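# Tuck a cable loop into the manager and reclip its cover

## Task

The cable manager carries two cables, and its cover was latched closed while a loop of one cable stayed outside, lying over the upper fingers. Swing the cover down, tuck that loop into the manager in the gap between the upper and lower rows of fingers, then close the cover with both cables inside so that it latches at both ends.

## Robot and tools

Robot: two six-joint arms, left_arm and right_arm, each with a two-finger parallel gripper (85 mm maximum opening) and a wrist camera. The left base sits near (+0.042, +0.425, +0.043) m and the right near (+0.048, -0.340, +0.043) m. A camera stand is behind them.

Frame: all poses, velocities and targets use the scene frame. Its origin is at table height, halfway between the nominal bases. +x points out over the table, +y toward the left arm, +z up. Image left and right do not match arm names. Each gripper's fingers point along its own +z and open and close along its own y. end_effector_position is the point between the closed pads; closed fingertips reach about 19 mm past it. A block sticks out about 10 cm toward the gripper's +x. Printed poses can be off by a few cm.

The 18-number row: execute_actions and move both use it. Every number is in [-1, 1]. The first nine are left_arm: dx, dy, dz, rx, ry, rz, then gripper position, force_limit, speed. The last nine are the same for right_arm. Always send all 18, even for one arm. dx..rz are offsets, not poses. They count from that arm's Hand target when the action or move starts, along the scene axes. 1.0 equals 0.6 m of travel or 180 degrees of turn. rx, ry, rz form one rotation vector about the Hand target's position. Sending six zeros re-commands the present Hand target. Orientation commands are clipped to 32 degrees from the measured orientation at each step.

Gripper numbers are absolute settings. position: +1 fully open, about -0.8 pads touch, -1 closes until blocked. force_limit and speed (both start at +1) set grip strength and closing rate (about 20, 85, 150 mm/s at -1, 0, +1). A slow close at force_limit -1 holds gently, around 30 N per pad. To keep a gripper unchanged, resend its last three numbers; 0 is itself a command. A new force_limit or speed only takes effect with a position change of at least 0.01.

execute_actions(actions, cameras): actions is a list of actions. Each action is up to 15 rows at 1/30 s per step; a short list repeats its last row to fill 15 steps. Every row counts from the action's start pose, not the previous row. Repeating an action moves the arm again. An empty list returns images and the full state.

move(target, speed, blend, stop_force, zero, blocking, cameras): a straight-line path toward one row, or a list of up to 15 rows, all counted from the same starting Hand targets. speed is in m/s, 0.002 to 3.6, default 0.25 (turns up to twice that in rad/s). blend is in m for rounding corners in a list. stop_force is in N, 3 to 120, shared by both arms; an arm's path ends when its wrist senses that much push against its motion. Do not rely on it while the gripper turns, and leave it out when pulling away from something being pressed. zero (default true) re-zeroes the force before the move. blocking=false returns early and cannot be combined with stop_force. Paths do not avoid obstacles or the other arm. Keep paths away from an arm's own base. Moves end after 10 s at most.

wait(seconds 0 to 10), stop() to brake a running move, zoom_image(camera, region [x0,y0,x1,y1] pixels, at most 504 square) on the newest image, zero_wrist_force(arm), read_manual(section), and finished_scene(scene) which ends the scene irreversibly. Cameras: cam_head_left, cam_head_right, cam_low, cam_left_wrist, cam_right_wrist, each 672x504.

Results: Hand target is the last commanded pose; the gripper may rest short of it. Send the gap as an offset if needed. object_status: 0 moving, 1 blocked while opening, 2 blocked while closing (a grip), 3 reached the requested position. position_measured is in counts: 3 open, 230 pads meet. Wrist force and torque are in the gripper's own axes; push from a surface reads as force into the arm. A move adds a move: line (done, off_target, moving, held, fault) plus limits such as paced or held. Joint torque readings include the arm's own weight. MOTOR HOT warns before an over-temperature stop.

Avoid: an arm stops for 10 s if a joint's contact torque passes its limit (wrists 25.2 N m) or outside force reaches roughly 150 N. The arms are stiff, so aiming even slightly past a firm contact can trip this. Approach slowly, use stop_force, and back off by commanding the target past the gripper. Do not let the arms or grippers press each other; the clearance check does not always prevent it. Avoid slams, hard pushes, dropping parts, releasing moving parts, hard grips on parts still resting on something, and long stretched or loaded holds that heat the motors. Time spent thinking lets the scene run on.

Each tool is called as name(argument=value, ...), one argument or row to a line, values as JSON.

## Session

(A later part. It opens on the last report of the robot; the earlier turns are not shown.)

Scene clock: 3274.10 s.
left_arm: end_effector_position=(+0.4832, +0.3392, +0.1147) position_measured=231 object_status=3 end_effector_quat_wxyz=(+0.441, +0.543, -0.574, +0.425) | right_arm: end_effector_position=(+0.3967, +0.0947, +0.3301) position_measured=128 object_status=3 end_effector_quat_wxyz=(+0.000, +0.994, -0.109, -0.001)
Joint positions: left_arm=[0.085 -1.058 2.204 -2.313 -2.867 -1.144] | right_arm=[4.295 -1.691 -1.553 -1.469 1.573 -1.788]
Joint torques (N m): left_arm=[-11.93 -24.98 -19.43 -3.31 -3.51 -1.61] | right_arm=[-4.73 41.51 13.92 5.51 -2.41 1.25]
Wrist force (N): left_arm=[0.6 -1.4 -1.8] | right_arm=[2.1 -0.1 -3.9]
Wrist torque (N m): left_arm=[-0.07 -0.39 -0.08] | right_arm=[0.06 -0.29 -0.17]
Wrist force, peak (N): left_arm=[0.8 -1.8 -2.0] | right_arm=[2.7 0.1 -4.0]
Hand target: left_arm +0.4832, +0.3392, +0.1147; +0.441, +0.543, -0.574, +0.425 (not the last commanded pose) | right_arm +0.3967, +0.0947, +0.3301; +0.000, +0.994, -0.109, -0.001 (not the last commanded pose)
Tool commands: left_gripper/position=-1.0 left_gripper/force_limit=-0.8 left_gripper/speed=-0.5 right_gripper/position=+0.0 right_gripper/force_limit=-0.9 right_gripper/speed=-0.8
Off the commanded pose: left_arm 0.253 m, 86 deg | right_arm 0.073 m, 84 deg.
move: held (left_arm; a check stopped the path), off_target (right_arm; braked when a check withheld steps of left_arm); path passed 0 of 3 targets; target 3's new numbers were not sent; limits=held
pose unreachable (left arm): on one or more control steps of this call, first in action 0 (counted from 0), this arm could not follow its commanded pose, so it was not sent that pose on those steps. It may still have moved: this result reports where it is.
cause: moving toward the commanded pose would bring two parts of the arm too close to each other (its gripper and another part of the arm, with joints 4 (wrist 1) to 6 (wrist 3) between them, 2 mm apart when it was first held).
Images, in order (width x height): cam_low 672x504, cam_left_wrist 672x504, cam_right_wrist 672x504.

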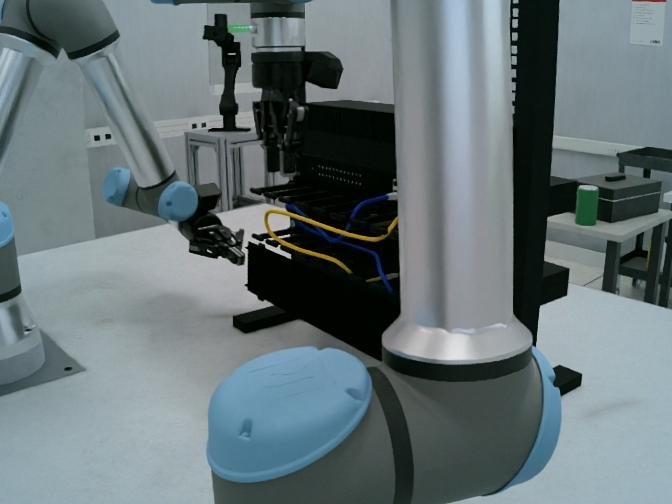

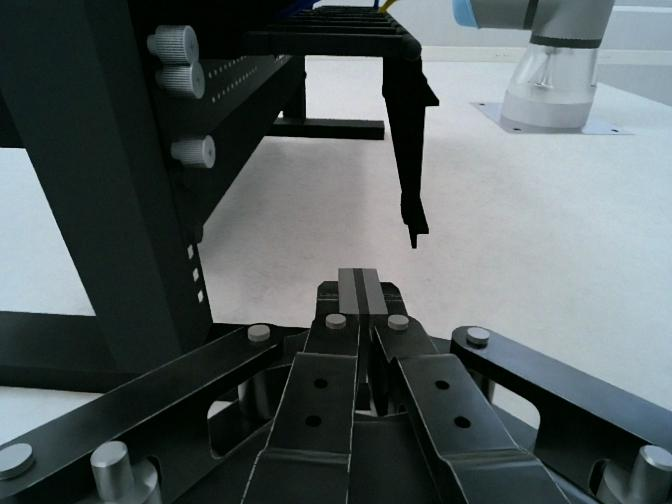

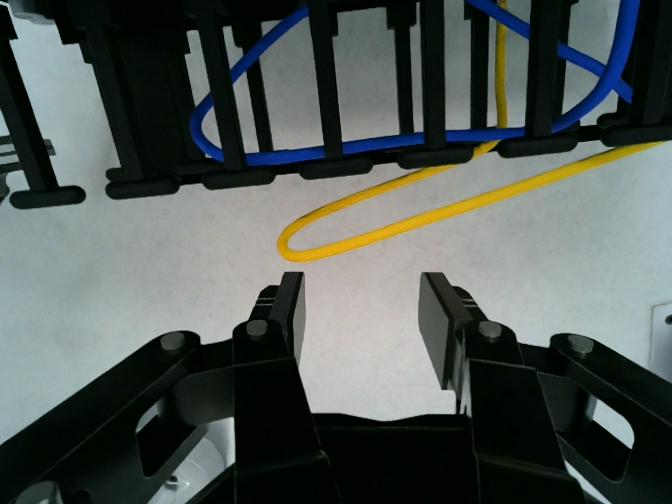

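move(
  target=[
    [-0.00522,-0.04805,0,0,0,0,-1,-0.8,-0.5,0,0,0,0,0,-0.15,0,-0.9,-0.8],
    [-0.09469,-0.03833,0.025,0,0,0.16,-1,-0.8,-0.5,0,0,0,0,0,-0.3,0,-0.9,-0.8],
    [-0.18114,-0.06247,0.125,0,0,0.48,-1,-0.8,-0.5,0,0,0,0,0,-0.4655,0,-0.9,-0.8],
    [-0.23037,-0.28412,0.2083,0,0,0.48,-1,-0.8,-0.5,0.11397,-0.04422,0,0,0,-0.4655,0,-0.9,-0.8],
  ],
  speed=[0.1,0.15,0.25,0.2],
  blend=[0.005,0.01,0.01,0],
  cameras=["cam_left_wrist", "cam_right_wrist", "cam_low"],
)

Scene clock: 3309.43 s.
left_arm: end_effector_position=(+0.4251, +0.3159, +0.1318) position_measured=231 object_status=3 end_effector_quat_wxyz=(+0.319, +0.674, -0.418, +0.519) | right_arm: end_effector_position=(+0.3967, +0.0947, +0.3301) position_measured=128 object_status=3 end_effector_quat_wxyz=(-0.001, +0.817, -0.576, -0.001)
Joint positions: left_arm=[-0.057 -0.731 2.56 -4.492 -2.546 -2.733] | right_arm=[4.295 -1.69 -1.554 -1.466 1.572 -0.776]
Joint torques (N m): left_arm=[7.93 -36.22 -4.04 -1.02 -2.42 1.42] | right_arm=[13.6 42.11 14.13 5.37 -2.38 1.11]
Wrist force (N): left_arm=[0.5 -1.4 -2.0] | right_arm=[2.1 0.1 -3.8]
Wrist torque (N m): left_arm=[-0.06 -0.39 -0.10] | right_arm=[0.10 -0.30 -0.18]
Wrist force, peak (N): left_arm=[3.1 -1.1 -3.5] | right_arm=[2.5 -0.1 -4.1]
Hand target: left_arm +0.4251, +0.3159, +0.1318; +0.319, +0.674, -0.418, +0.519 (not the last commanded pose) | right_arm +0.3967, +0.0947, +0.3301; -0.001, +0.817, -0.576, -0.001 (not the last commanded pose)
Off the commanded pose: left_arm 0.199 m, 57 deg | right_arm 0.073 m, 26 deg.
move: held (left_arm; a check stopped the path), off_target (right_arm; braked when a check withheld steps of left_arm); path passed 2 of 4 targets; limits=held
pose unreachable (left arm): on one or more control steps of this call, first in action 0 (counted from 0), this arm could not follow its commanded pose, so it was not sent that pose on those steps. It may still have moved: this result reports where it is.
cause: moving toward the commanded pose would bring two parts of the arm too close to each other (its gripper and another part of the arm, with joints 4 (wrist 1) to 6 (wrist 3) between them, 4 mm apart when it was first held).
Images, in order (width x height): cam_low 672x504, cam_left_wrist 672x504, cam_right_wrist 672x504.

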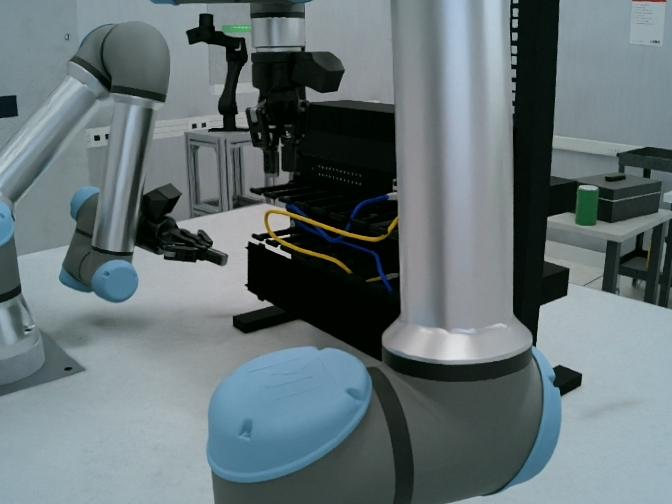

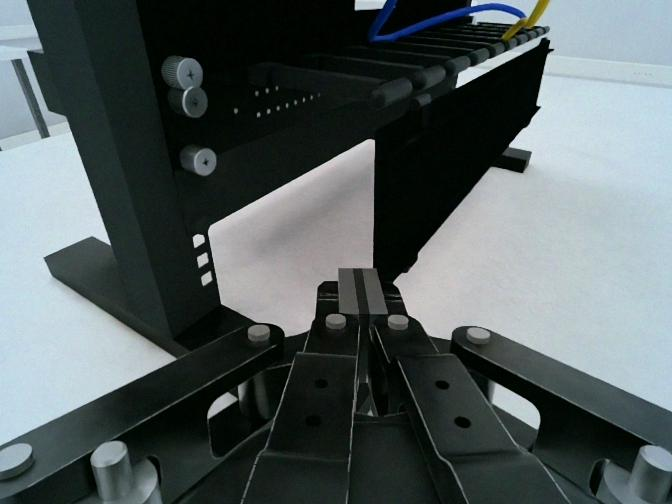

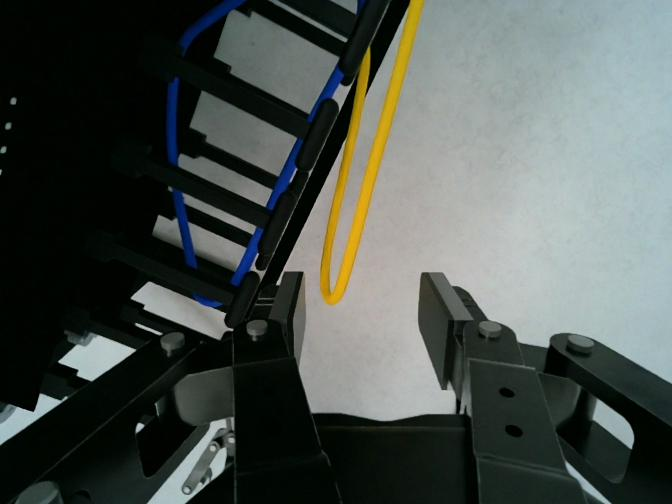

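move(
  target=[
    [0,0,0.04,0,0,0,-1,-0.8,-0.5,-0.13448,0.06155,-0.05,-0.27,-0.3428,0.3016,0,-0.9,-0.8],
    [0,0,0.08,0,0,0,-1,-0.8,-0.5,-0.11792,0.05975,-0.1585,-0.27,-0.3428,0.3016,0,-0.9,-0.8],
  ],
  speed=0.35,
  blend=[0.01,0],
  cameras=["cam_right_wrist"],
)

Scene clock: 3387.07 s.
left_arm: end_effector_position=(+0.4251, +0.3159, +0.1798) position_measured=231 object_status=3 end_effector_quat_wxyz=(+0.319, +0.674, -0.418, +0.519) | right_arm: end_effector_position=(+0.3259, +0.1305, +0.2350) position_measured=128 object_status=3 end_effector_quat_wxyz=(+0.032, +0.793, -0.044, +0.607)
Joint positions: left_arm=[-0.057 -0.941 2.599 -4.321 -2.546 -2.733] | right_arm=[4.939 -1.818 -1.981 -1.77 0.409 -0.669]
Joint torques (N m): left_arm=[7.65 -33.87 8.86 -0.94 -2.51 1.53] | right_arm=[-12.18 21.72 7.39 4.05 -3.68 -1.42]
Wrist force (N): left_arm=[0.5 -1.3 -1.9] | right_arm=[0.3 -0.8 -3.4]
Wrist torque (N m): left_arm=[-0.04 -0.37 -0.10] | right_arm=[-0.03 -0.01 -0.13]
Wrist force, peak (N): left_arm=[1.3 -1.6 -2.0] | right_arm=[2.7 -1.4 -4.5]
Hand target: left_arm +0.4251, +0.3159, +0.1798; +0.319, +0.674, -0.418, +0.519 | right_arm +0.3259, +0.1305, +0.2350; +0.032, +0.793, -0.044, +0.607
Off the commanded pose: left_arm 0.000 m, 0 deg | right_arm 0.000 m, 0 deg.
move: done
Images, in order (width x height): cam_right_wrist 672x504.

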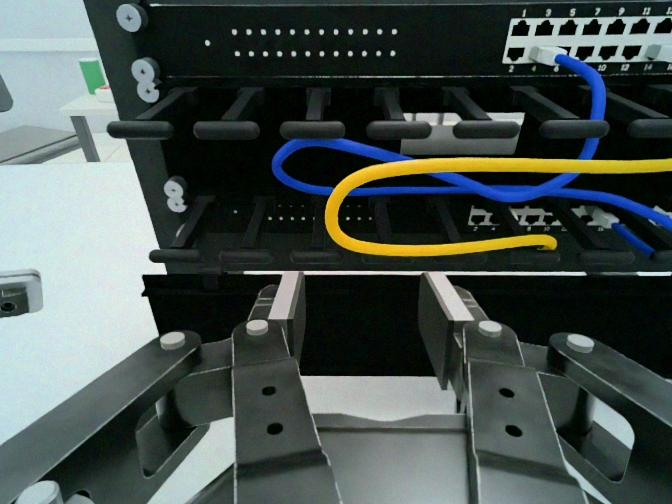

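move(
  target=[
    [0,0,0.13,0,0,0,-1,-0.8,-0.5,0.05926,0.00530,-0.005,0,0,0,0,-0.9,-0.8],
  ],
  speed=0.15,
  cameras=["cam_right_wrist"],
)

zoom_image(
  camera="cam_right_wrist",
  region=[200, 100, 500, 325],
)

Scene clock: 3406.60 s.
left_arm: end_effector_position=(+0.4251, +0.3159, +0.2578) position_measured=231 object_status=3 end_effector_quat_wxyz=(+0.319, +0.674, -0.418, +0.519) | right_arm: end_effector_position=(+0.3615, +0.1337, +0.2320) position_measured=128 object_status=3 end_effector_quat_wxyz=(+0.032, +0.793, -0.044, +0.607)
Joint positions: left_arm=[-0.057 -1.298 2.606 -3.971 -2.546 -2.733] | right_arm=[4.865 -1.833 -2 -1.607 0.356 -0.808]
Joint torques (N m): left_arm=[7.88 -27.45 -16.49 -1.06 -2.49 1.43] | right_arm=[-13.48 23.88 8.2 4.46 -4.23 -1.26]
Wrist force (N): left_arm=[0.6 -1.2 -2.1] | right_arm=[0.6 -0.6 -3.3]
Wrist torque (N m): left_arm=[-0.04 -0.40 -0.11] | right_arm=[0.00 -0.05 -0.13]
Wrist force, peak (N): left_arm=[2.1 -1.2 -2.2] | right_arm=[0.4 -0.9 -3.9]
Hand target: left_arm +0.4251, +0.3159, +0.2578; +0.319, +0.674, -0.418, +0.519 | right_arm +0.3615, +0.1337, +0.2320; +0.032, +0.793, -0.044, +0.607
Off the commanded pose: left_arm 0.000 m, 0 deg | right_arm 0.000 m, 0 deg.
move: done
Images, in order (width x height): cam_right_wrist 672x504.

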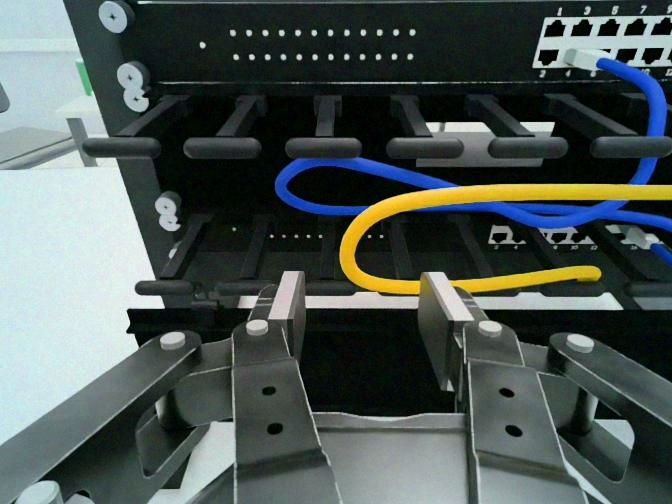

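Scaled by 1.680 from the camera's 672x504 image, which has a finer 960x720 frame.

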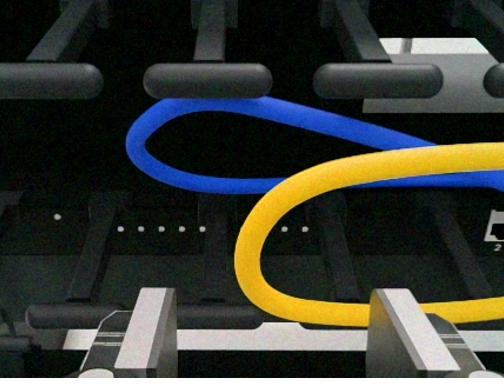

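move(
  target=[
    [0,0,0,0,0,0,-1,-0.8,-0.5,0.0365,-0.0030,0.01,0,0,0,0,-0.9,-0.8],
  ],
  speed=0.08,
  stop_force=8,
)

move(
  target=[
    [0,0,0,0,0,0,-1,-0.8,-0.5,0,0,0,0,0,0,-1,-0.8,-0.8],
  ],
  cameras=["cam_right_wrist"],
)

Scene clock: 3419.30 s.
left_arm: end_effector_position=(+0.4251, +0.3159, +0.2578) position_measured=231 object_status=3 end_effector_quat_wxyz=(+0.319, +0.674, -0.418, +0.519) | right_arm: end_effector_position=(+0.3834, +0.1319, +0.2380) position_measured=128 object_status=3 end_effector_quat_wxyz=(+0.032, +0.793, -0.044, +0.607)
Joint positions: left_arm=[-0.057 -1.299 2.606 -3.971 -2.546 -2.733] | right_arm=[4.821 -1.827 -2.014 -1.503 0.329 -0.91]
Joint torques (N m): left_arm=[7.28 -27.05 -16.24 -0.93 -2.47 1.42] | right_arm=[-11.84 40.95 7.79 4.39 -4.33 -1.3]
Wrist force (N): left_arm=[0.3 -1.5 -2.1] | right_arm=[0.7 -1.2 -3.2]
Wrist torque (N m): left_arm=[-0.09 -0.36 -0.11] | right_arm=[-0.10 -0.06 -0.11]
Wrist force, peak (N): left_arm=[0.5 -1.7 -2.2] | right_arm=[0.2 -1.1 -4.0]
Hand target: left_arm +0.4251, +0.3159, +0.2578; +0.319, +0.674, -0.418, +0.519 | right_arm +0.3834, +0.1319, +0.2380; +0.032, +0.793, -0.044, +0.607
Off the commanded pose: left_arm 0.000 m, 0 deg | right_arm 0.000 m, 0 deg.
move: done

Scene clock: 3420.60 s.
left_arm: end_effector_position=(+0.4251, +0.3159, +0.2578) position_measured=231 object_status=3 end_effector_quat_wxyz=(+0.319, +0.674, -0.418, +0.519) | right_arm: end_effector_position=(+0.3834, +0.1319, +0.2380) position_measured=216 object_status=2 end_effector_quat_wxyz=(+0.032, +0.793, -0.044, +0.607)
Joint positions: left_arm=[-0.057 -1.299 2.606 -3.971 -2.546 -2.733] | right_arm=[4.821 -1.827 -2.014 -1.503 0.329 -0.91]
Joint torques (N m): left_arm=[8.31 -26.64 -16.38 -0.98 -2.4 1.44] | right_arm=[-12.02 41.15 8.85 4.19 -4.04 -1.44]
Wrist force (N): left_arm=[0.4 -1.5 -2.1] | right_arm=[0.5 0.8 -3.1]
Wrist torque (N m): left_arm=[-0.08 -0.37 -0.11] | right_arm=[-0.07 -0.07 -0.08]
Wrist force, peak (N): left_arm=[0.2 -1.4 -2.3] | right_arm=[0.7 -1.2 -3.6]
Hand target: left_arm +0.4251, +0.3159, +0.2578; +0.319, +0.674, -0.418, +0.519 | right_arm +0.3834, +0.1319, +0.2380; +0.032, +0.793, -0.044, +0.607
Off the commanded pose: left_arm 0.000 m, 0 deg | right_arm 0.000 m, 0 deg.
move: done
Images, in order (width x height): cam_right_wrist 672x504.

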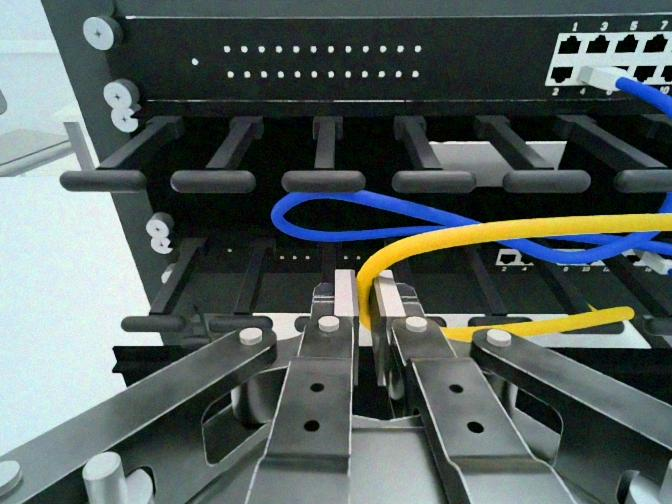

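move(
  target=[
    [0.05617,-0.12345,0.17,0.415,0.0747,-0.1551,-1,-0.8,-0.5,0.05943,0.00695,-0.04333,0,0,0,-1,-0.8,-0.8],
  ],
  speed=0.2,
  cameras=["cam_left_wrist", "cam_right_wrist"],
)

Scene clock: 3441.97 s.
left_arm: end_effector_position=(+0.4588, +0.2418, +0.3598) position_measured=231 object_status=3 end_effector_quat_wxyz=(+0.000, -0.667, +0.745, +0.000) | right_arm: end_effector_position=(+0.4190, +0.1361, +0.2120) position_measured=216 object_status=2 end_effector_quat_wxyz=(+0.032, +0.793, -0.044, +0.607)
Joint positions: left_arm=[-0.691 -1.705 1.729 -1.595 -1.571 -2.171] | right_arm=[4.748 -1.908 -2.048 -1.193 0.291 -1.115]
Joint torques (N m): left_arm=[-12.03 -10.95 -33.79 -1.33 1.39 -1.54] | right_arm=[-12.51 23.23 5.2 5.05 -4.14 -1.71]
Wrist force (N): left_arm=[-0.6 -0.5 0.6] | right_arm=[1.8 -0.1 -4.6]
Wrist torque (N m): left_arm=[-0.08 0.30 0.14] | right_arm=[-0.10 -0.05 -0.09]
Wrist force, peak (N): left_arm=[-0.2 -1.8 -2.3] | right_arm=[2.1 -0.3 -5.0]
Hand target: left_arm +0.4588, +0.2418, +0.3598; +0.000, -0.667, +0.745, +0.000 | right_arm +0.4190, +0.1361, +0.2120; +0.032, +0.793, -0.044, +0.607
Off the commanded pose: left_arm 0.000 m, 0 deg | right_arm 0.000 m, 0 deg.
move: done
Images, in order (width x height): cam_left_wrist 672x504, cam_right_wrist 672x504.

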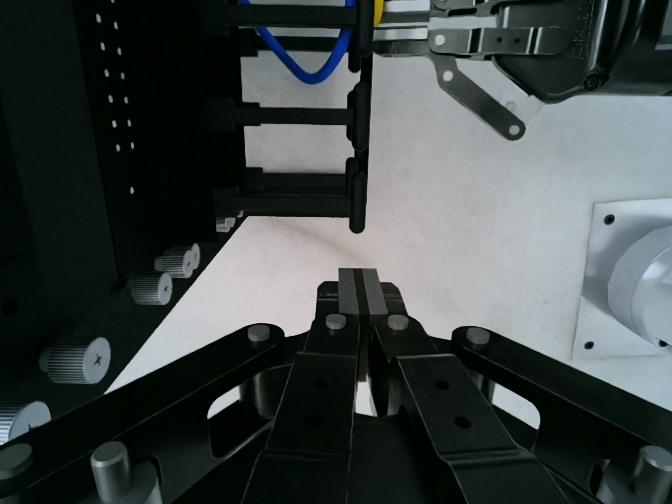

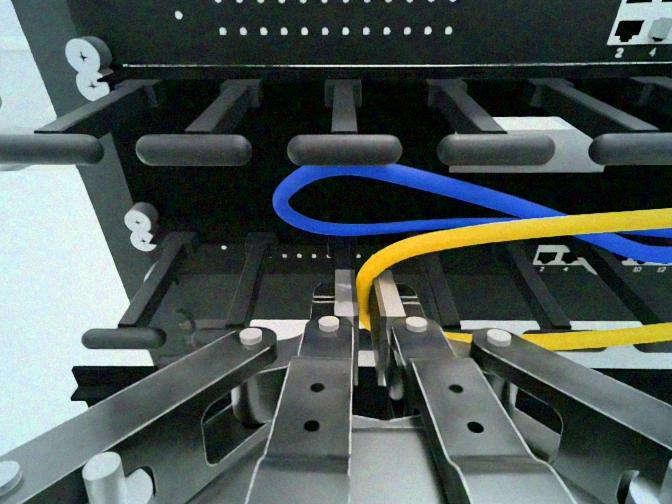

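move(
  target=[
    [0.02645,-0.20405,-0.025,0,0,0,0,-0.8,-0.5,0.09185,-0.00327,0.0033,0,0,0,-1,-0.8,-0.8],
  ],
  speed=0.06,
  stop_force=15,
  cameras=["cam_left_wrist", "cam_right_wrist"],
)

Scene clock: 3452.70 s.
left_arm: end_effector_position=(+0.4747, +0.1194, +0.3448) position_measured=129 object_status=3 end_effector_quat_wxyz=(+0.000, -0.667, +0.745, +0.000) | right_arm: end_effector_position=(+0.4742, +0.1341, +0.2140) position_measured=216 object_status=2 end_effector_quat_wxyz=(+0.032, +0.793, -0.044, +0.607)
Joint positions: left_arm=[-0.849 -1.52 1.591 -1.642 -1.571 -2.329] | right_arm=[4.64 -1.985 -2.055 -0.737 0.264 -1.502]
Joint torques (N m): left_arm=[-12.08 -17.81 -34.12 -3.78 1.39 -1.58] | right_arm=[-10.93 25.85 7.99 6.01 -2.94 -1.51]
Wrist force (N): left_arm=[-0.9 -1.0 0.4] | right_arm=[1.1 6.1 -6.1]
Wrist torque (N m): left_arm=[-0.17 0.34 0.14] | right_arm=[-0.16 0.00 0.01]
Wrist force, peak (N): left_arm=[-0.9 -1.2 0.9] | right_arm=[1.8 6.6 -5.9]
Hand target: left_arm +0.4747, +0.1194, +0.3448; +0.000, -0.667, +0.745, +0.000 | right_arm +0.4742, +0.1341, +0.2140; +0.032, +0.793, -0.044, +0.607
Off the commanded pose: left_arm 0.000 m, 0 deg | right_arm 0.000 m, 0 deg.
move: done
Images, in order (width x height): cam_left_wrist 672x504, cam_right_wrist 672x504.

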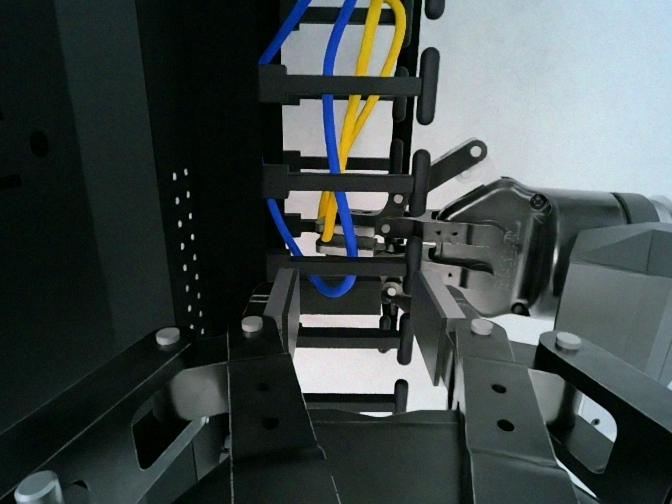

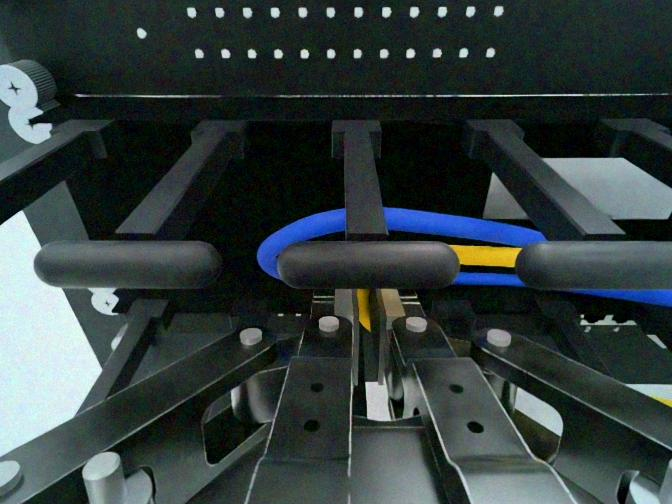

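zoom_image(
  camera="cam_left_wrist",
  region=[240, 0, 460, 300],
)

Scaled by 1.680 from the camera's 672x504 image, which has a finer 960x720 frame.

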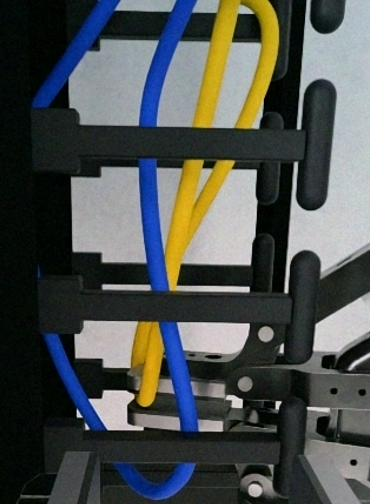

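move(
  target=[
    [0.00389,-0.0876,-0.075,0,0,0,-0.3,-0.8,-0.5,0,0,0.0083,0,0,0,-1,-0.8,-0.8],
  ],
  speed=0.12,
  cameras=["cam_left_wrist", "cam_right_wrist"],
)

zoom_image(
  camera="cam_left_wrist",
  region=[220, 100, 480, 400],
)

Scene clock: 3556.37 s.
left_arm: end_effector_position=(+0.4755, +0.0685, +0.2991) position_measured=167 object_status=3 end_effector_quat_wxyz=(+0.000, -0.667, +0.745, +0.004) | right_arm: end_effector_position=(+0.4742, +0.1341, +0.2189) position_measured=216 object_status=2 end_effector_quat_wxyz=(+0.032, +0.793, -0.044, +0.607)
Joint positions: left_arm=[-0.907 -1.426 1.602 -1.739 -1.572 -2.388] | right_arm=[4.64 -1.974 -2.053 -0.75 0.264 -1.502]
Joint torques (N m): left_arm=[10.43 8.81 -39.34 -12.18 10.6 -1.04] | right_arm=[-9.18 46.38 30.37 0.53 -0.44 1.31]
Wrist force (N): left_arm=[-26.6 105.6 -30.1] | right_arm=[0.2 5.7 -5.0]
Wrist torque (N m): left_arm=[9.55 2.87 -0.31] | right_arm=[-0.15 -0.02 0.01]
Wrist force, peak (N): left_arm=[-26.6 105.6 -30.1] | right_arm=[1.4 6.3 -6.1]
Hand target: left_arm +0.4770, +0.0668, +0.2998; +0.000, -0.667, +0.745, +0.000 | right_arm +0.4742, +0.1341, +0.2189; +0.032, +0.793, -0.044, +0.607
Off the commanded pose: left_arm 0.002 m, 0 deg | right_arm 0.000 m, 0 deg.
move: done
Images, in order (width x height): cam_left_wrist 672x504, cam_right_wrist 672x504.

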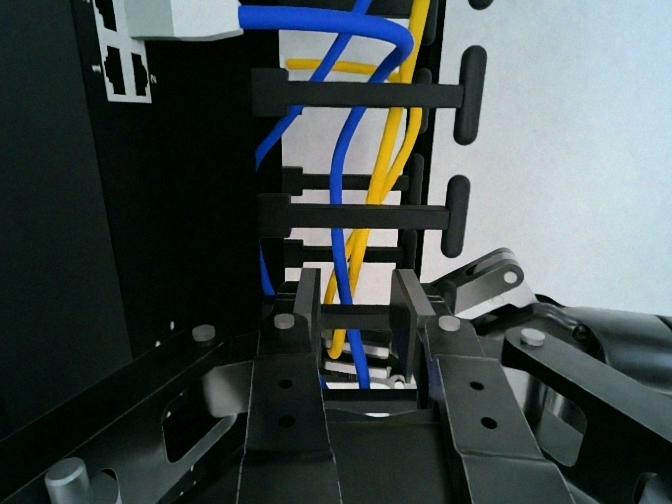

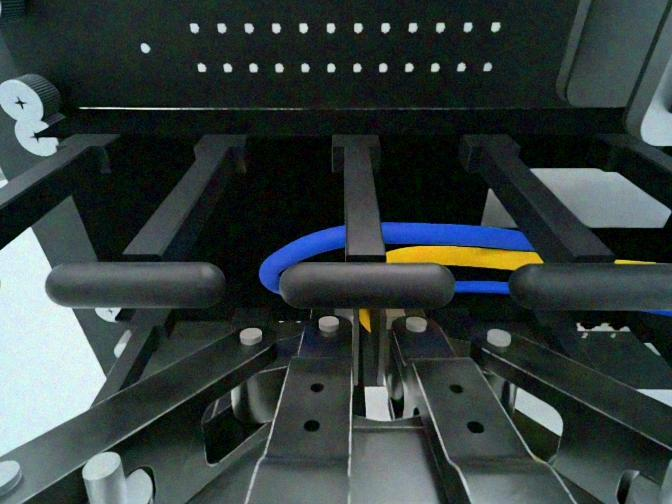

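Scaled by 1.680 from the camera's 672x504 image, which has a finer 960x720 frame.

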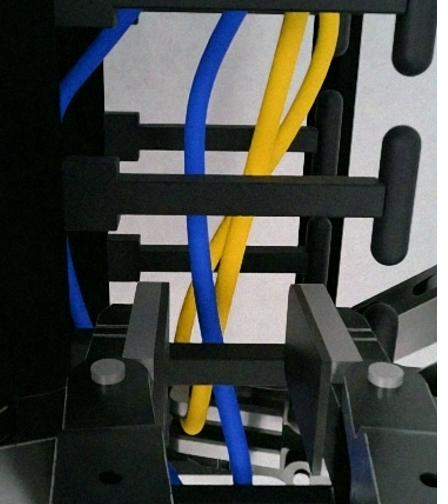

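move(
  target=[
    [-0.0133,0.0014,0.02,0,0,0,-0.3,-0.8,-0.5,0,0,0,0,0,0,-1,-0.8,-0.8],
  ],
  speed=0.05,
)

Scene clock: 3563.83 s.
left_arm: end_effector_position=(+0.4691, +0.0677, +0.3117) position_measured=167 object_status=3 end_effector_quat_wxyz=(+0.000, -0.667, +0.745, +0.000) | right_arm: end_effector_position=(+0.4742, +0.1341, +0.2189) position_measured=216 object_status=2 end_effector_quat_wxyz=(+0.032, +0.793, -0.044, +0.607)
Joint positions: left_arm=[-0.918 -1.446 1.594 -1.72 -1.571 -2.399] | right_arm=[4.64 -1.974 -2.053 -0.75 0.264 -1.502]
Joint torques (N m): left_arm=[-11.56 -35.59 -33.78 -1.37 -1.42 -1.68] | right_arm=[3.83 45.52 31.08 0.47 -0.43 1.19]
Wrist force (N): left_arm=[-0.1 0.3 0.8] | right_arm=[0.1 5.8 -5.4]
Wrist torque (N m): left_arm=[0.04 0.23 0.14] | right_arm=[-0.15 -0.03 0.00]
Wrist force, peak (N): left_arm=[-28.3 108.3 -34.9] | right_arm=[0.1 5.9 -5.5]
Hand target: left_arm +0.4690, +0.0677, +0.3118; +0.000, -0.667, +0.745, +0.000 | right_arm +0.4742, +0.1341, +0.2189; +0.032, +0.793, -0.044, +0.607
Off the commanded pose: left_arm 0.000 m, 0 deg | right_arm 0.000 m, 0 deg.
move: done

move(
  target=[
    [-0.02197,0.0067,-0.085,0,0,0,-1,-0.8,-0.5,0,0,0,0,0,0,-1,-0.8,-0.8],
  ],
  speed=0.06,
  stop_force=10,
  cameras=["cam_left_wrist", "cam_right_wrist"],
)

zoom_image(
  camera="cam_left_wrist",
  region=[220, 100, 480, 400],
)

Scene clock: 3610.40 s.
left_arm: end_effector_position=(+0.4558, +0.0717, +0.2608) position_measured=231 object_status=3 end_effector_quat_wxyz=(+0.000, -0.667, +0.745, +0.000) | right_arm: end_effector_position=(+0.4742, +0.1341, +0.2189) position_measured=216 object_status=2 end_effector_quat_wxyz=(+0.032, +0.793, -0.044, +0.607)
Joint positions: left_arm=[-0.934 -1.45 1.732 -1.853 -1.571 -2.414] | right_arm=[4.64 -1.974 -2.053 -0.75 0.264 -1.502]
Joint torques (N m): left_arm=[-11.82 -19.79 -16.96 -3.78 1.24 -1.58] | right_arm=[10.26 44.9 31.25 0.34 -0.21 1.23]
Wrist force (N): left_arm=[-0.5 0.2 0.7] | right_arm=[0.0 5.9 -5.1]
Wrist torque (N m): left_arm=[0.03 0.28 0.14] | right_arm=[-0.12 0.01 0.00]
Wrist force, peak (N): left_arm=[-0.7 0.5 0.9] | right_arm=[0.1 6.0 -5.4]
Hand target: left_arm +0.4558, +0.0717, +0.2608; +0.000, -0.667, +0.745, +0.000 | right_arm +0.4742, +0.1341, +0.2189; +0.032, +0.793, -0.044, +0.607
Off the commanded pose: left_arm 0.000 m, 0 deg | right_arm 0.000 m, 0 deg.
move: done
Images, in order (width x height): cam_left_wrist 672x504, cam_right_wrist 672x504.

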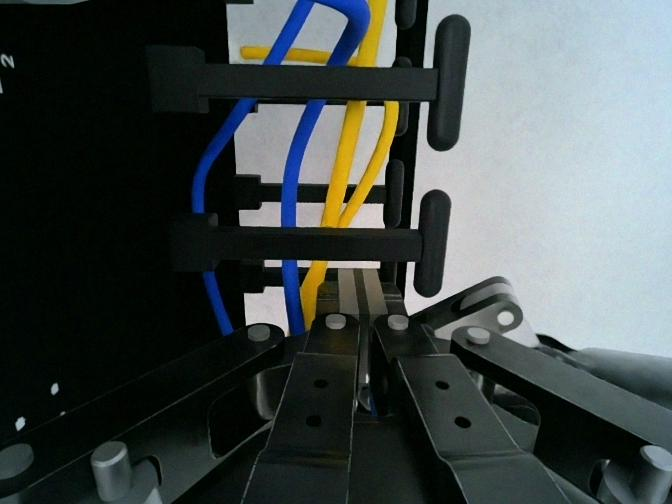

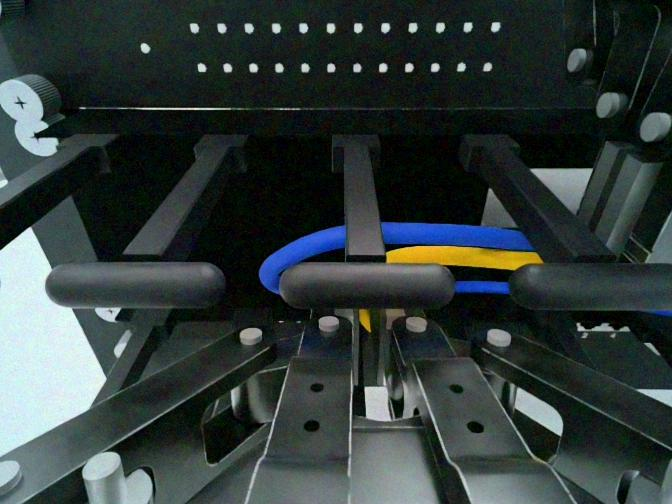

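Scaled by 1.680 from the camera's 672x504 image, which has a finer 960x720 frame.

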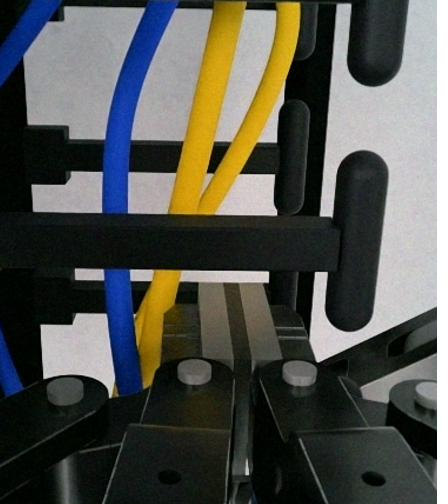

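move(
  target=[
    [-0.0053,0.0006,0,0,0,0,-1,-0.8,-0.5,0,0,0,0,0,0,-1,-0.8,-0.8],
    [-0.0053,0.0006,-0.0197,0,0,0,-1,-0.8,-0.5,0,0,0,0,0,0,-1,-0.8,-0.8],
  ],
  speed=0.02,
  stop_force=5,
  cameras=["cam_left_wrist", "cam_right_wrist"],
)

zoom_image(
  camera="cam_left_wrist",
  region=[220, 150, 480, 350],
)

zoom_image(
  camera="cam_right_wrist",
  region=[372, 110, 672, 330],
)

Scene clock: 3642.53 s.
left_arm: end_effector_position=(+0.4527, +0.0721, +0.2490) position_measured=231 object_status=3 end_effector_quat_wxyz=(+0.000, -0.667, +0.745, +0.000) | right_arm: end_effector_position=(+0.4742, +0.1341, +0.2189) position_measured=216 object_status=2 end_effector_quat_wxyz=(+0.032, +0.793, -0.044, +0.607)
Joint positions: left_arm=[-0.938 -1.448 1.762 -1.885 -1.571 -2.419] | right_arm=[4.64 -1.974 -2.053 -0.75 0.264 -1.502]
Joint torques (N m): left_arm=[-12.81 -18.87 -13.18 -2.56 -0.13 -1.66] | right_arm=[11.72 45.74 31.33 0.44 -0.14 1.31]
Wrist force (N): left_arm=[0.5 -5.0 -3.0] | right_arm=[-0.2 5.6 -5.1]
Wrist torque (N m): left_arm=[-0.05 0.20 0.17] | right_arm=[-0.18 0.01 0.00]
Wrist force, peak (N): left_arm=[0.7 -5.3 -2.9] | right_arm=[0.0 5.9 -5.6]
Hand target: left_arm +0.4527, +0.0721, +0.2490; +0.000, -0.667, +0.745, +0.000 | right_arm +0.4742, +0.1341, +0.2189; +0.032, +0.793, -0.044, +0.607
Off the commanded pose: left_arm 0.000 m, 0 deg | right_arm 0.000 m, 0 deg.
move: done
Images, in order (width x height): cam_left_wrist 672x504, cam_right_wrist 672x504.

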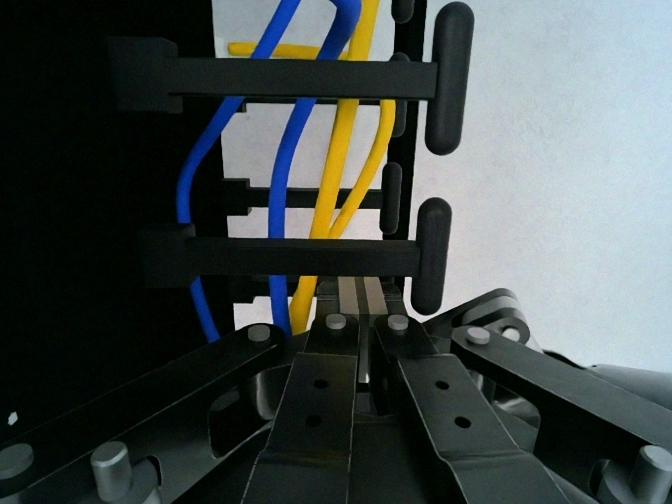

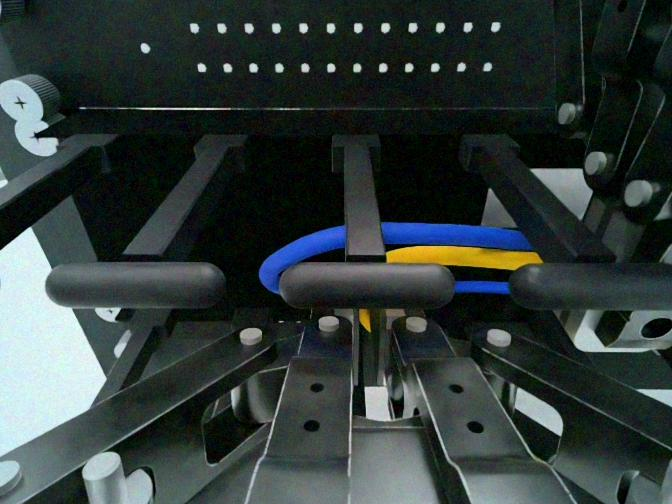

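Scaled by 1.938 from the camera's 672x504 image, which has a finer 960x720 frame.

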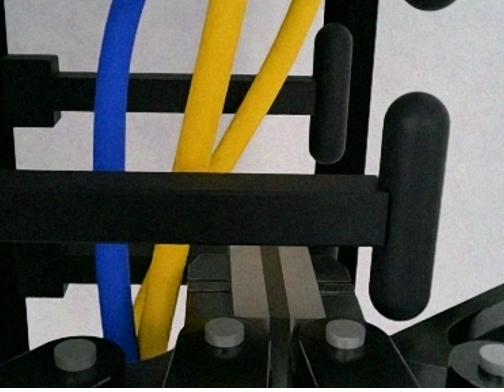

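Scaled by 1.680 from the camera's 672x504 image, which has a finer 960x720 frame.

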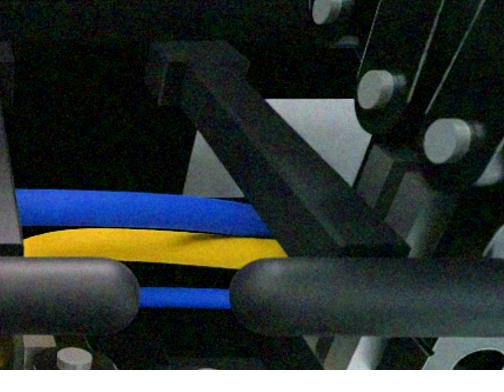

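move(
  target=[
    [0.0025,-0.0003,0,0,0,0,-1,-0.8,-0.5,0,0,0,0,0,0,-1,-0.8,-0.8],
  ],
  speed=0.02,
)

Scene clock: 3649.23 s.
left_arm: end_effector_position=(+0.4541, +0.0719, +0.2490) position_measured=231 object_status=3 end_effector_quat_wxyz=(+0.000, -0.667, +0.745, +0.000) | right_arm: end_effector_position=(+0.4742, +0.1341, +0.2189) position_measured=216 object_status=2 end_effector_quat_wxyz=(+0.032, +0.793, -0.044, +0.607)
Joint positions: left_arm=[-0.936 -1.445 1.758 -1.884 -1.571 -2.417] | right_arm=[4.64 -1.974 -2.053 -0.75 0.264 -1.502]
Joint torques (N m): left_arm=[8.42 -20.53 -33.34 -1.4 -0.95 1.55] | right_arm=[11.52 45.08 32.01 0.65 -0.34 1.23]
Wrist force (N): left_arm=[-0.1 0.4 0.7] | right_arm=[-0.2 5.5 -5.3]
Wrist torque (N m): left_arm=[0.06 0.21 0.06] | right_arm=[-0.19 0.02 0.00]
Wrist force, peak (N): left_arm=[0.5 -5.5 -3.3] | right_arm=[0.0 5.7 -5.8]
Hand target: left_arm +0.4542, +0.0719, +0.2490; +0.000, -0.667, +0.745, +0.000 | right_arm +0.4742, +0.1341, +0.2189; +0.032, +0.793, -0.044, +0.607
Off the commanded pose: left_arm 0.000 m, 0 deg | right_arm 0.000 m, 0 deg.
move: done

move(
  target=[
    [0,0,0,0,0,0,-1,-0.8,-0.5,-0.0754,0.00065,-0.005,0,0,0,-1,-0.8,-0.8],
  ],
  speed=0.04,
  cameras=["cam_right_wrist", "cam_left_wrist"],
)

Scene clock: 3662.07 s.
left_arm: end_effector_position=(+0.4542, +0.0719, +0.2490) position_measured=231 object_status=3 end_effector_quat_wxyz=(+0.000, -0.667, +0.745, +0.000) | right_arm: end_effector_position=(+0.4289, +0.1345, +0.2159) position_measured=216 object_status=2 end_effector_quat_wxyz=(+0.032, +0.793, -0.044, +0.607)
Joint positions: left_arm=[-0.936 -1.445 1.758 -1.884 -1.571 -2.417] | right_arm=[4.729 -1.908 -2.053 -1.125 0.284 -1.18]
Joint torques (N m): left_arm=[8.32 -21.04 -33.22 -4.94 0.84 1.4] | right_arm=[18.36 42.07 31.97 0.34 0.34 1.05]
Wrist force (N): left_arm=[-1.5 8.5 0.7] | right_arm=[3.0 5.4 2.9]
Wrist torque (N m): left_arm=[-0.03 0.29 0.00] | right_arm=[-0.04 -0.20 -0.20]
Wrist force, peak (N): left_arm=[-4.6 13.0 1.8] | right_arm=[6.0 12.2 5.5]
Hand target: left_arm +0.4542, +0.0719, +0.2490; +0.000, -0.667, +0.745, +0.000 | right_arm +0.4289, +0.1345, +0.2159; +0.032, +0.793, -0.044, +0.607
Off the commanded pose: left_arm 0.000 m, 0 deg | right_arm 0.000 m, 0 deg.
move: done
Images, in order (width x height): cam_left_wrist 672x504, cam_right_wrist 672x504.

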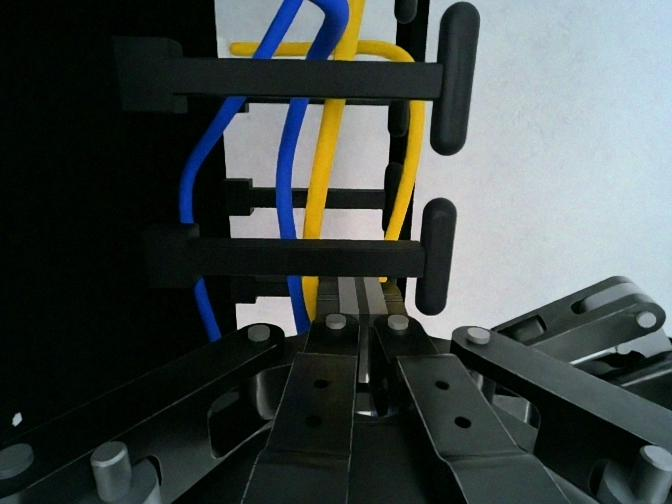

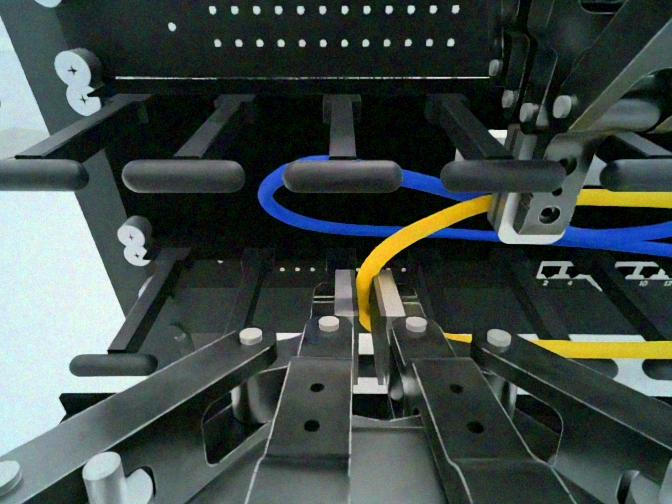

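move(
  target=[
    [0,0,0,0,0,0,-1,-0.8,-0.5,-0.001,-0.0100,0,0,0,0,-1,-0.8,-0.8],
  ],
  speed=0.03,
)

move(
  target=[
    [0,0,0,0,0,0,-1,-0.8,-0.5,0,0,0,0,0,0,-0.2,-0.8,-0.8],
  ],
  speed=0.03,
  cameras=["cam_right_wrist"],
)

Scene clock: 3669.87 s.
left_arm: end_effector_position=(+0.4542, +0.0719, +0.2490) position_measured=231 object_status=3 end_effector_quat_wxyz=(+0.000, -0.667, +0.745, +0.000) | right_arm: end_effector_position=(+0.4283, +0.1286, +0.2159) position_measured=216 object_status=2 end_effector_quat_wxyz=(+0.032, +0.793, -0.044, +0.607)
Joint positions: left_arm=[-0.936 -1.445 1.758 -1.884 -1.571 -2.417] | right_arm=[4.73 -1.897 -2.069 -1.125 0.284 -1.175]
Joint torques (N m): left_arm=[7.2 -24.08 -30.61 -3.11 0.89 1.12] | right_arm=[14.97 41.89 4.78 4.85 0.54 1.1]
Wrist force (N): left_arm=[5.3 3.1 -0.8] | right_arm=[-0.2 -4.0 -2.3]
Wrist torque (N m): left_arm=[0.15 0.14 0.10] | right_arm=[0.03 -0.04 -0.33]
Wrist force, peak (N): left_arm=[-1.5 8.9 0.8] | right_arm=[3.6 5.4 3.0]
Hand target: left_arm +0.4542, +0.0719, +0.2490; +0.000, -0.667, +0.745, +0.000 | right_arm +0.4283, +0.1285, +0.2159; +0.032, +0.793, -0.044, +0.607
Off the commanded pose: left_arm 0.000 m, 0 deg | right_arm 0.000 m, 0 deg.
move: done

Scene clock: 3670.87 s.
left_arm: end_effector_position=(+0.4542, +0.0719, +0.2490) position_measured=231 object_status=3 end_effector_quat_wxyz=(+0.000, -0.667, +0.745, +0.000) | right_arm: end_effector_position=(+0.4283, +0.1285, +0.2159) position_measured=154 object_status=0 end_effector_quat_wxyz=(+0.032, +0.793, -0.044, +0.607)
Joint positions: left_arm=[-0.936 -1.445 1.758 -1.884 -1.571 -2.417] | right_arm=[4.73 -1.897 -2.069 -1.125 0.284 -1.175]
Joint torques (N m): left_arm=[7.53 -25.18 -28.81 -2.18 0.81 0.94] | right_arm=[12.06 42.22 6.4 4.35 0.05 1.3]
Wrist force (N): left_arm=[-0.8 1.1 0.3] | right_arm=[0.3 -0.7 -3.4]
Wrist torque (N m): left_arm=[0.09 0.30 0.07] | right_arm=[-0.02 0.00 -0.30]
Wrist force, peak (N): left_arm=[5.3 2.5 -1.2] | right_arm=[0.3 -4.2 -2.6]
Hand target: left_arm +0.4542, +0.0719, +0.2490; +0.000, -0.667, +0.745, +0.000 | right_arm +0.4283, +0.1285, +0.2159; +0.032, +0.793, -0.044, +0.607
Off the commanded pose: left_arm 0.000 m, 0 deg | right_arm 0.000 m, 0 deg.
move: done
Images, in order (width x height): cam_right_wrist 672x504.

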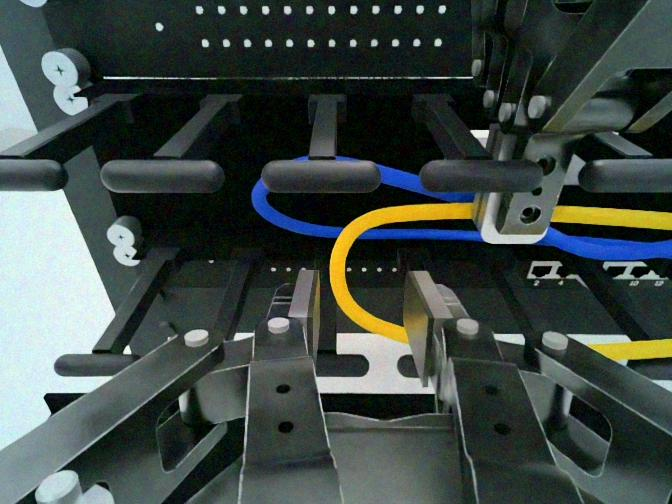

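move(
  target=[
    [0,0,0,0,0,0,-1,-0.8,-0.5,-0.1160,0.0126,0.0167,0,0,0,-0.2,-0.8,-0.8],
  ],
  speed=0.05,
  stop_force=6,
  cameras=["cam_right_wrist", "cam_left_wrist", "cam_low"],
)

Scene clock: 3678.40 s.
left_arm: end_effector_position=(+0.4542, +0.0719, +0.2490) position_measured=231 object_status=3 end_effector_quat_wxyz=(+0.000, -0.667, +0.745, +0.000) | right_arm: end_effector_position=(+0.3587, +0.1361, +0.2260) position_measured=154 object_status=3 end_effector_quat_wxyz=(+0.032, +0.793, -0.044, +0.607)
Joint positions: left_arm=[-0.936 -1.445 1.758 -1.884 -1.571 -2.417] | right_arm=[4.87 -1.847 -1.998 -1.604 0.36 -0.797]
Joint torques (N m): left_arm=[4.82 -30.97 -22.31 -1.4 0.77 0.58] | right_arm=[12.63 22.22 29.25 -1.14 1.21 1.47]
Wrist force (N): left_arm=[-0.7 1.3 0.1] | right_arm=[0.1 -0.8 -3.2]
Wrist torque (N m): left_arm=[0.14 0.29 0.07] | right_arm=[-0.04 0.04 -0.31]
Wrist force, peak (N): left_arm=[-0.6 1.6 0.4] | right_arm=[0.0 -1.0 -3.8]
Hand target: left_arm +0.4542, +0.0719, +0.2490; +0.000, -0.667, +0.745, +0.000 | right_arm +0.3587, +0.1361, +0.2260; +0.032, +0.793, -0.044, +0.607
Off the commanded pose: left_arm 0.000 m, 0 deg | right_arm 0.000 m, 0 deg.
move: done
Images, in order (width x height): cam_low 672x504, cam_left_wrist 672x504, cam_right_wrist 672x504.

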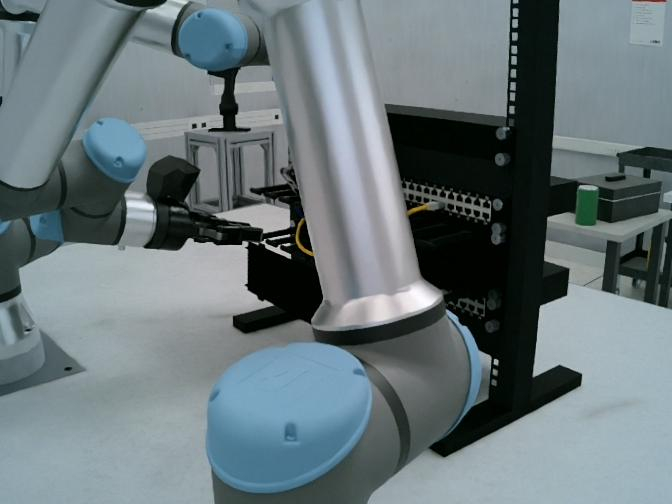

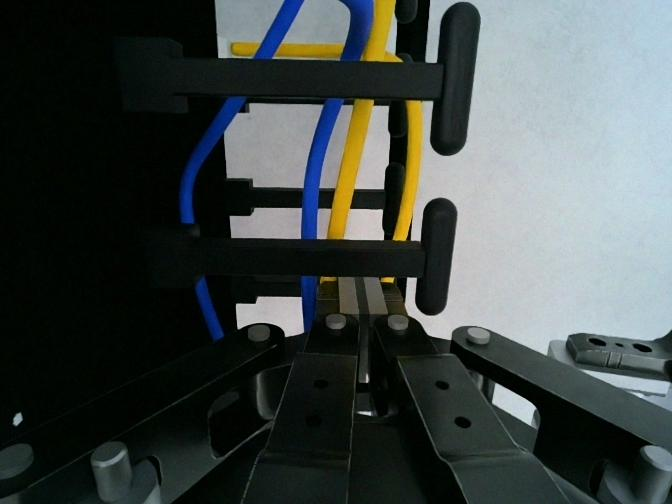

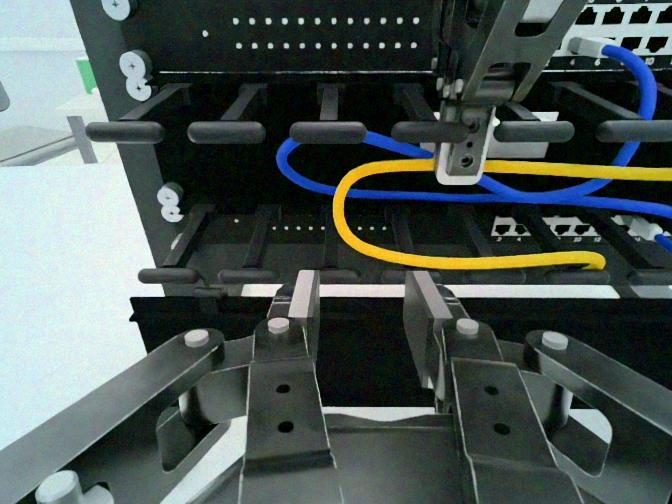

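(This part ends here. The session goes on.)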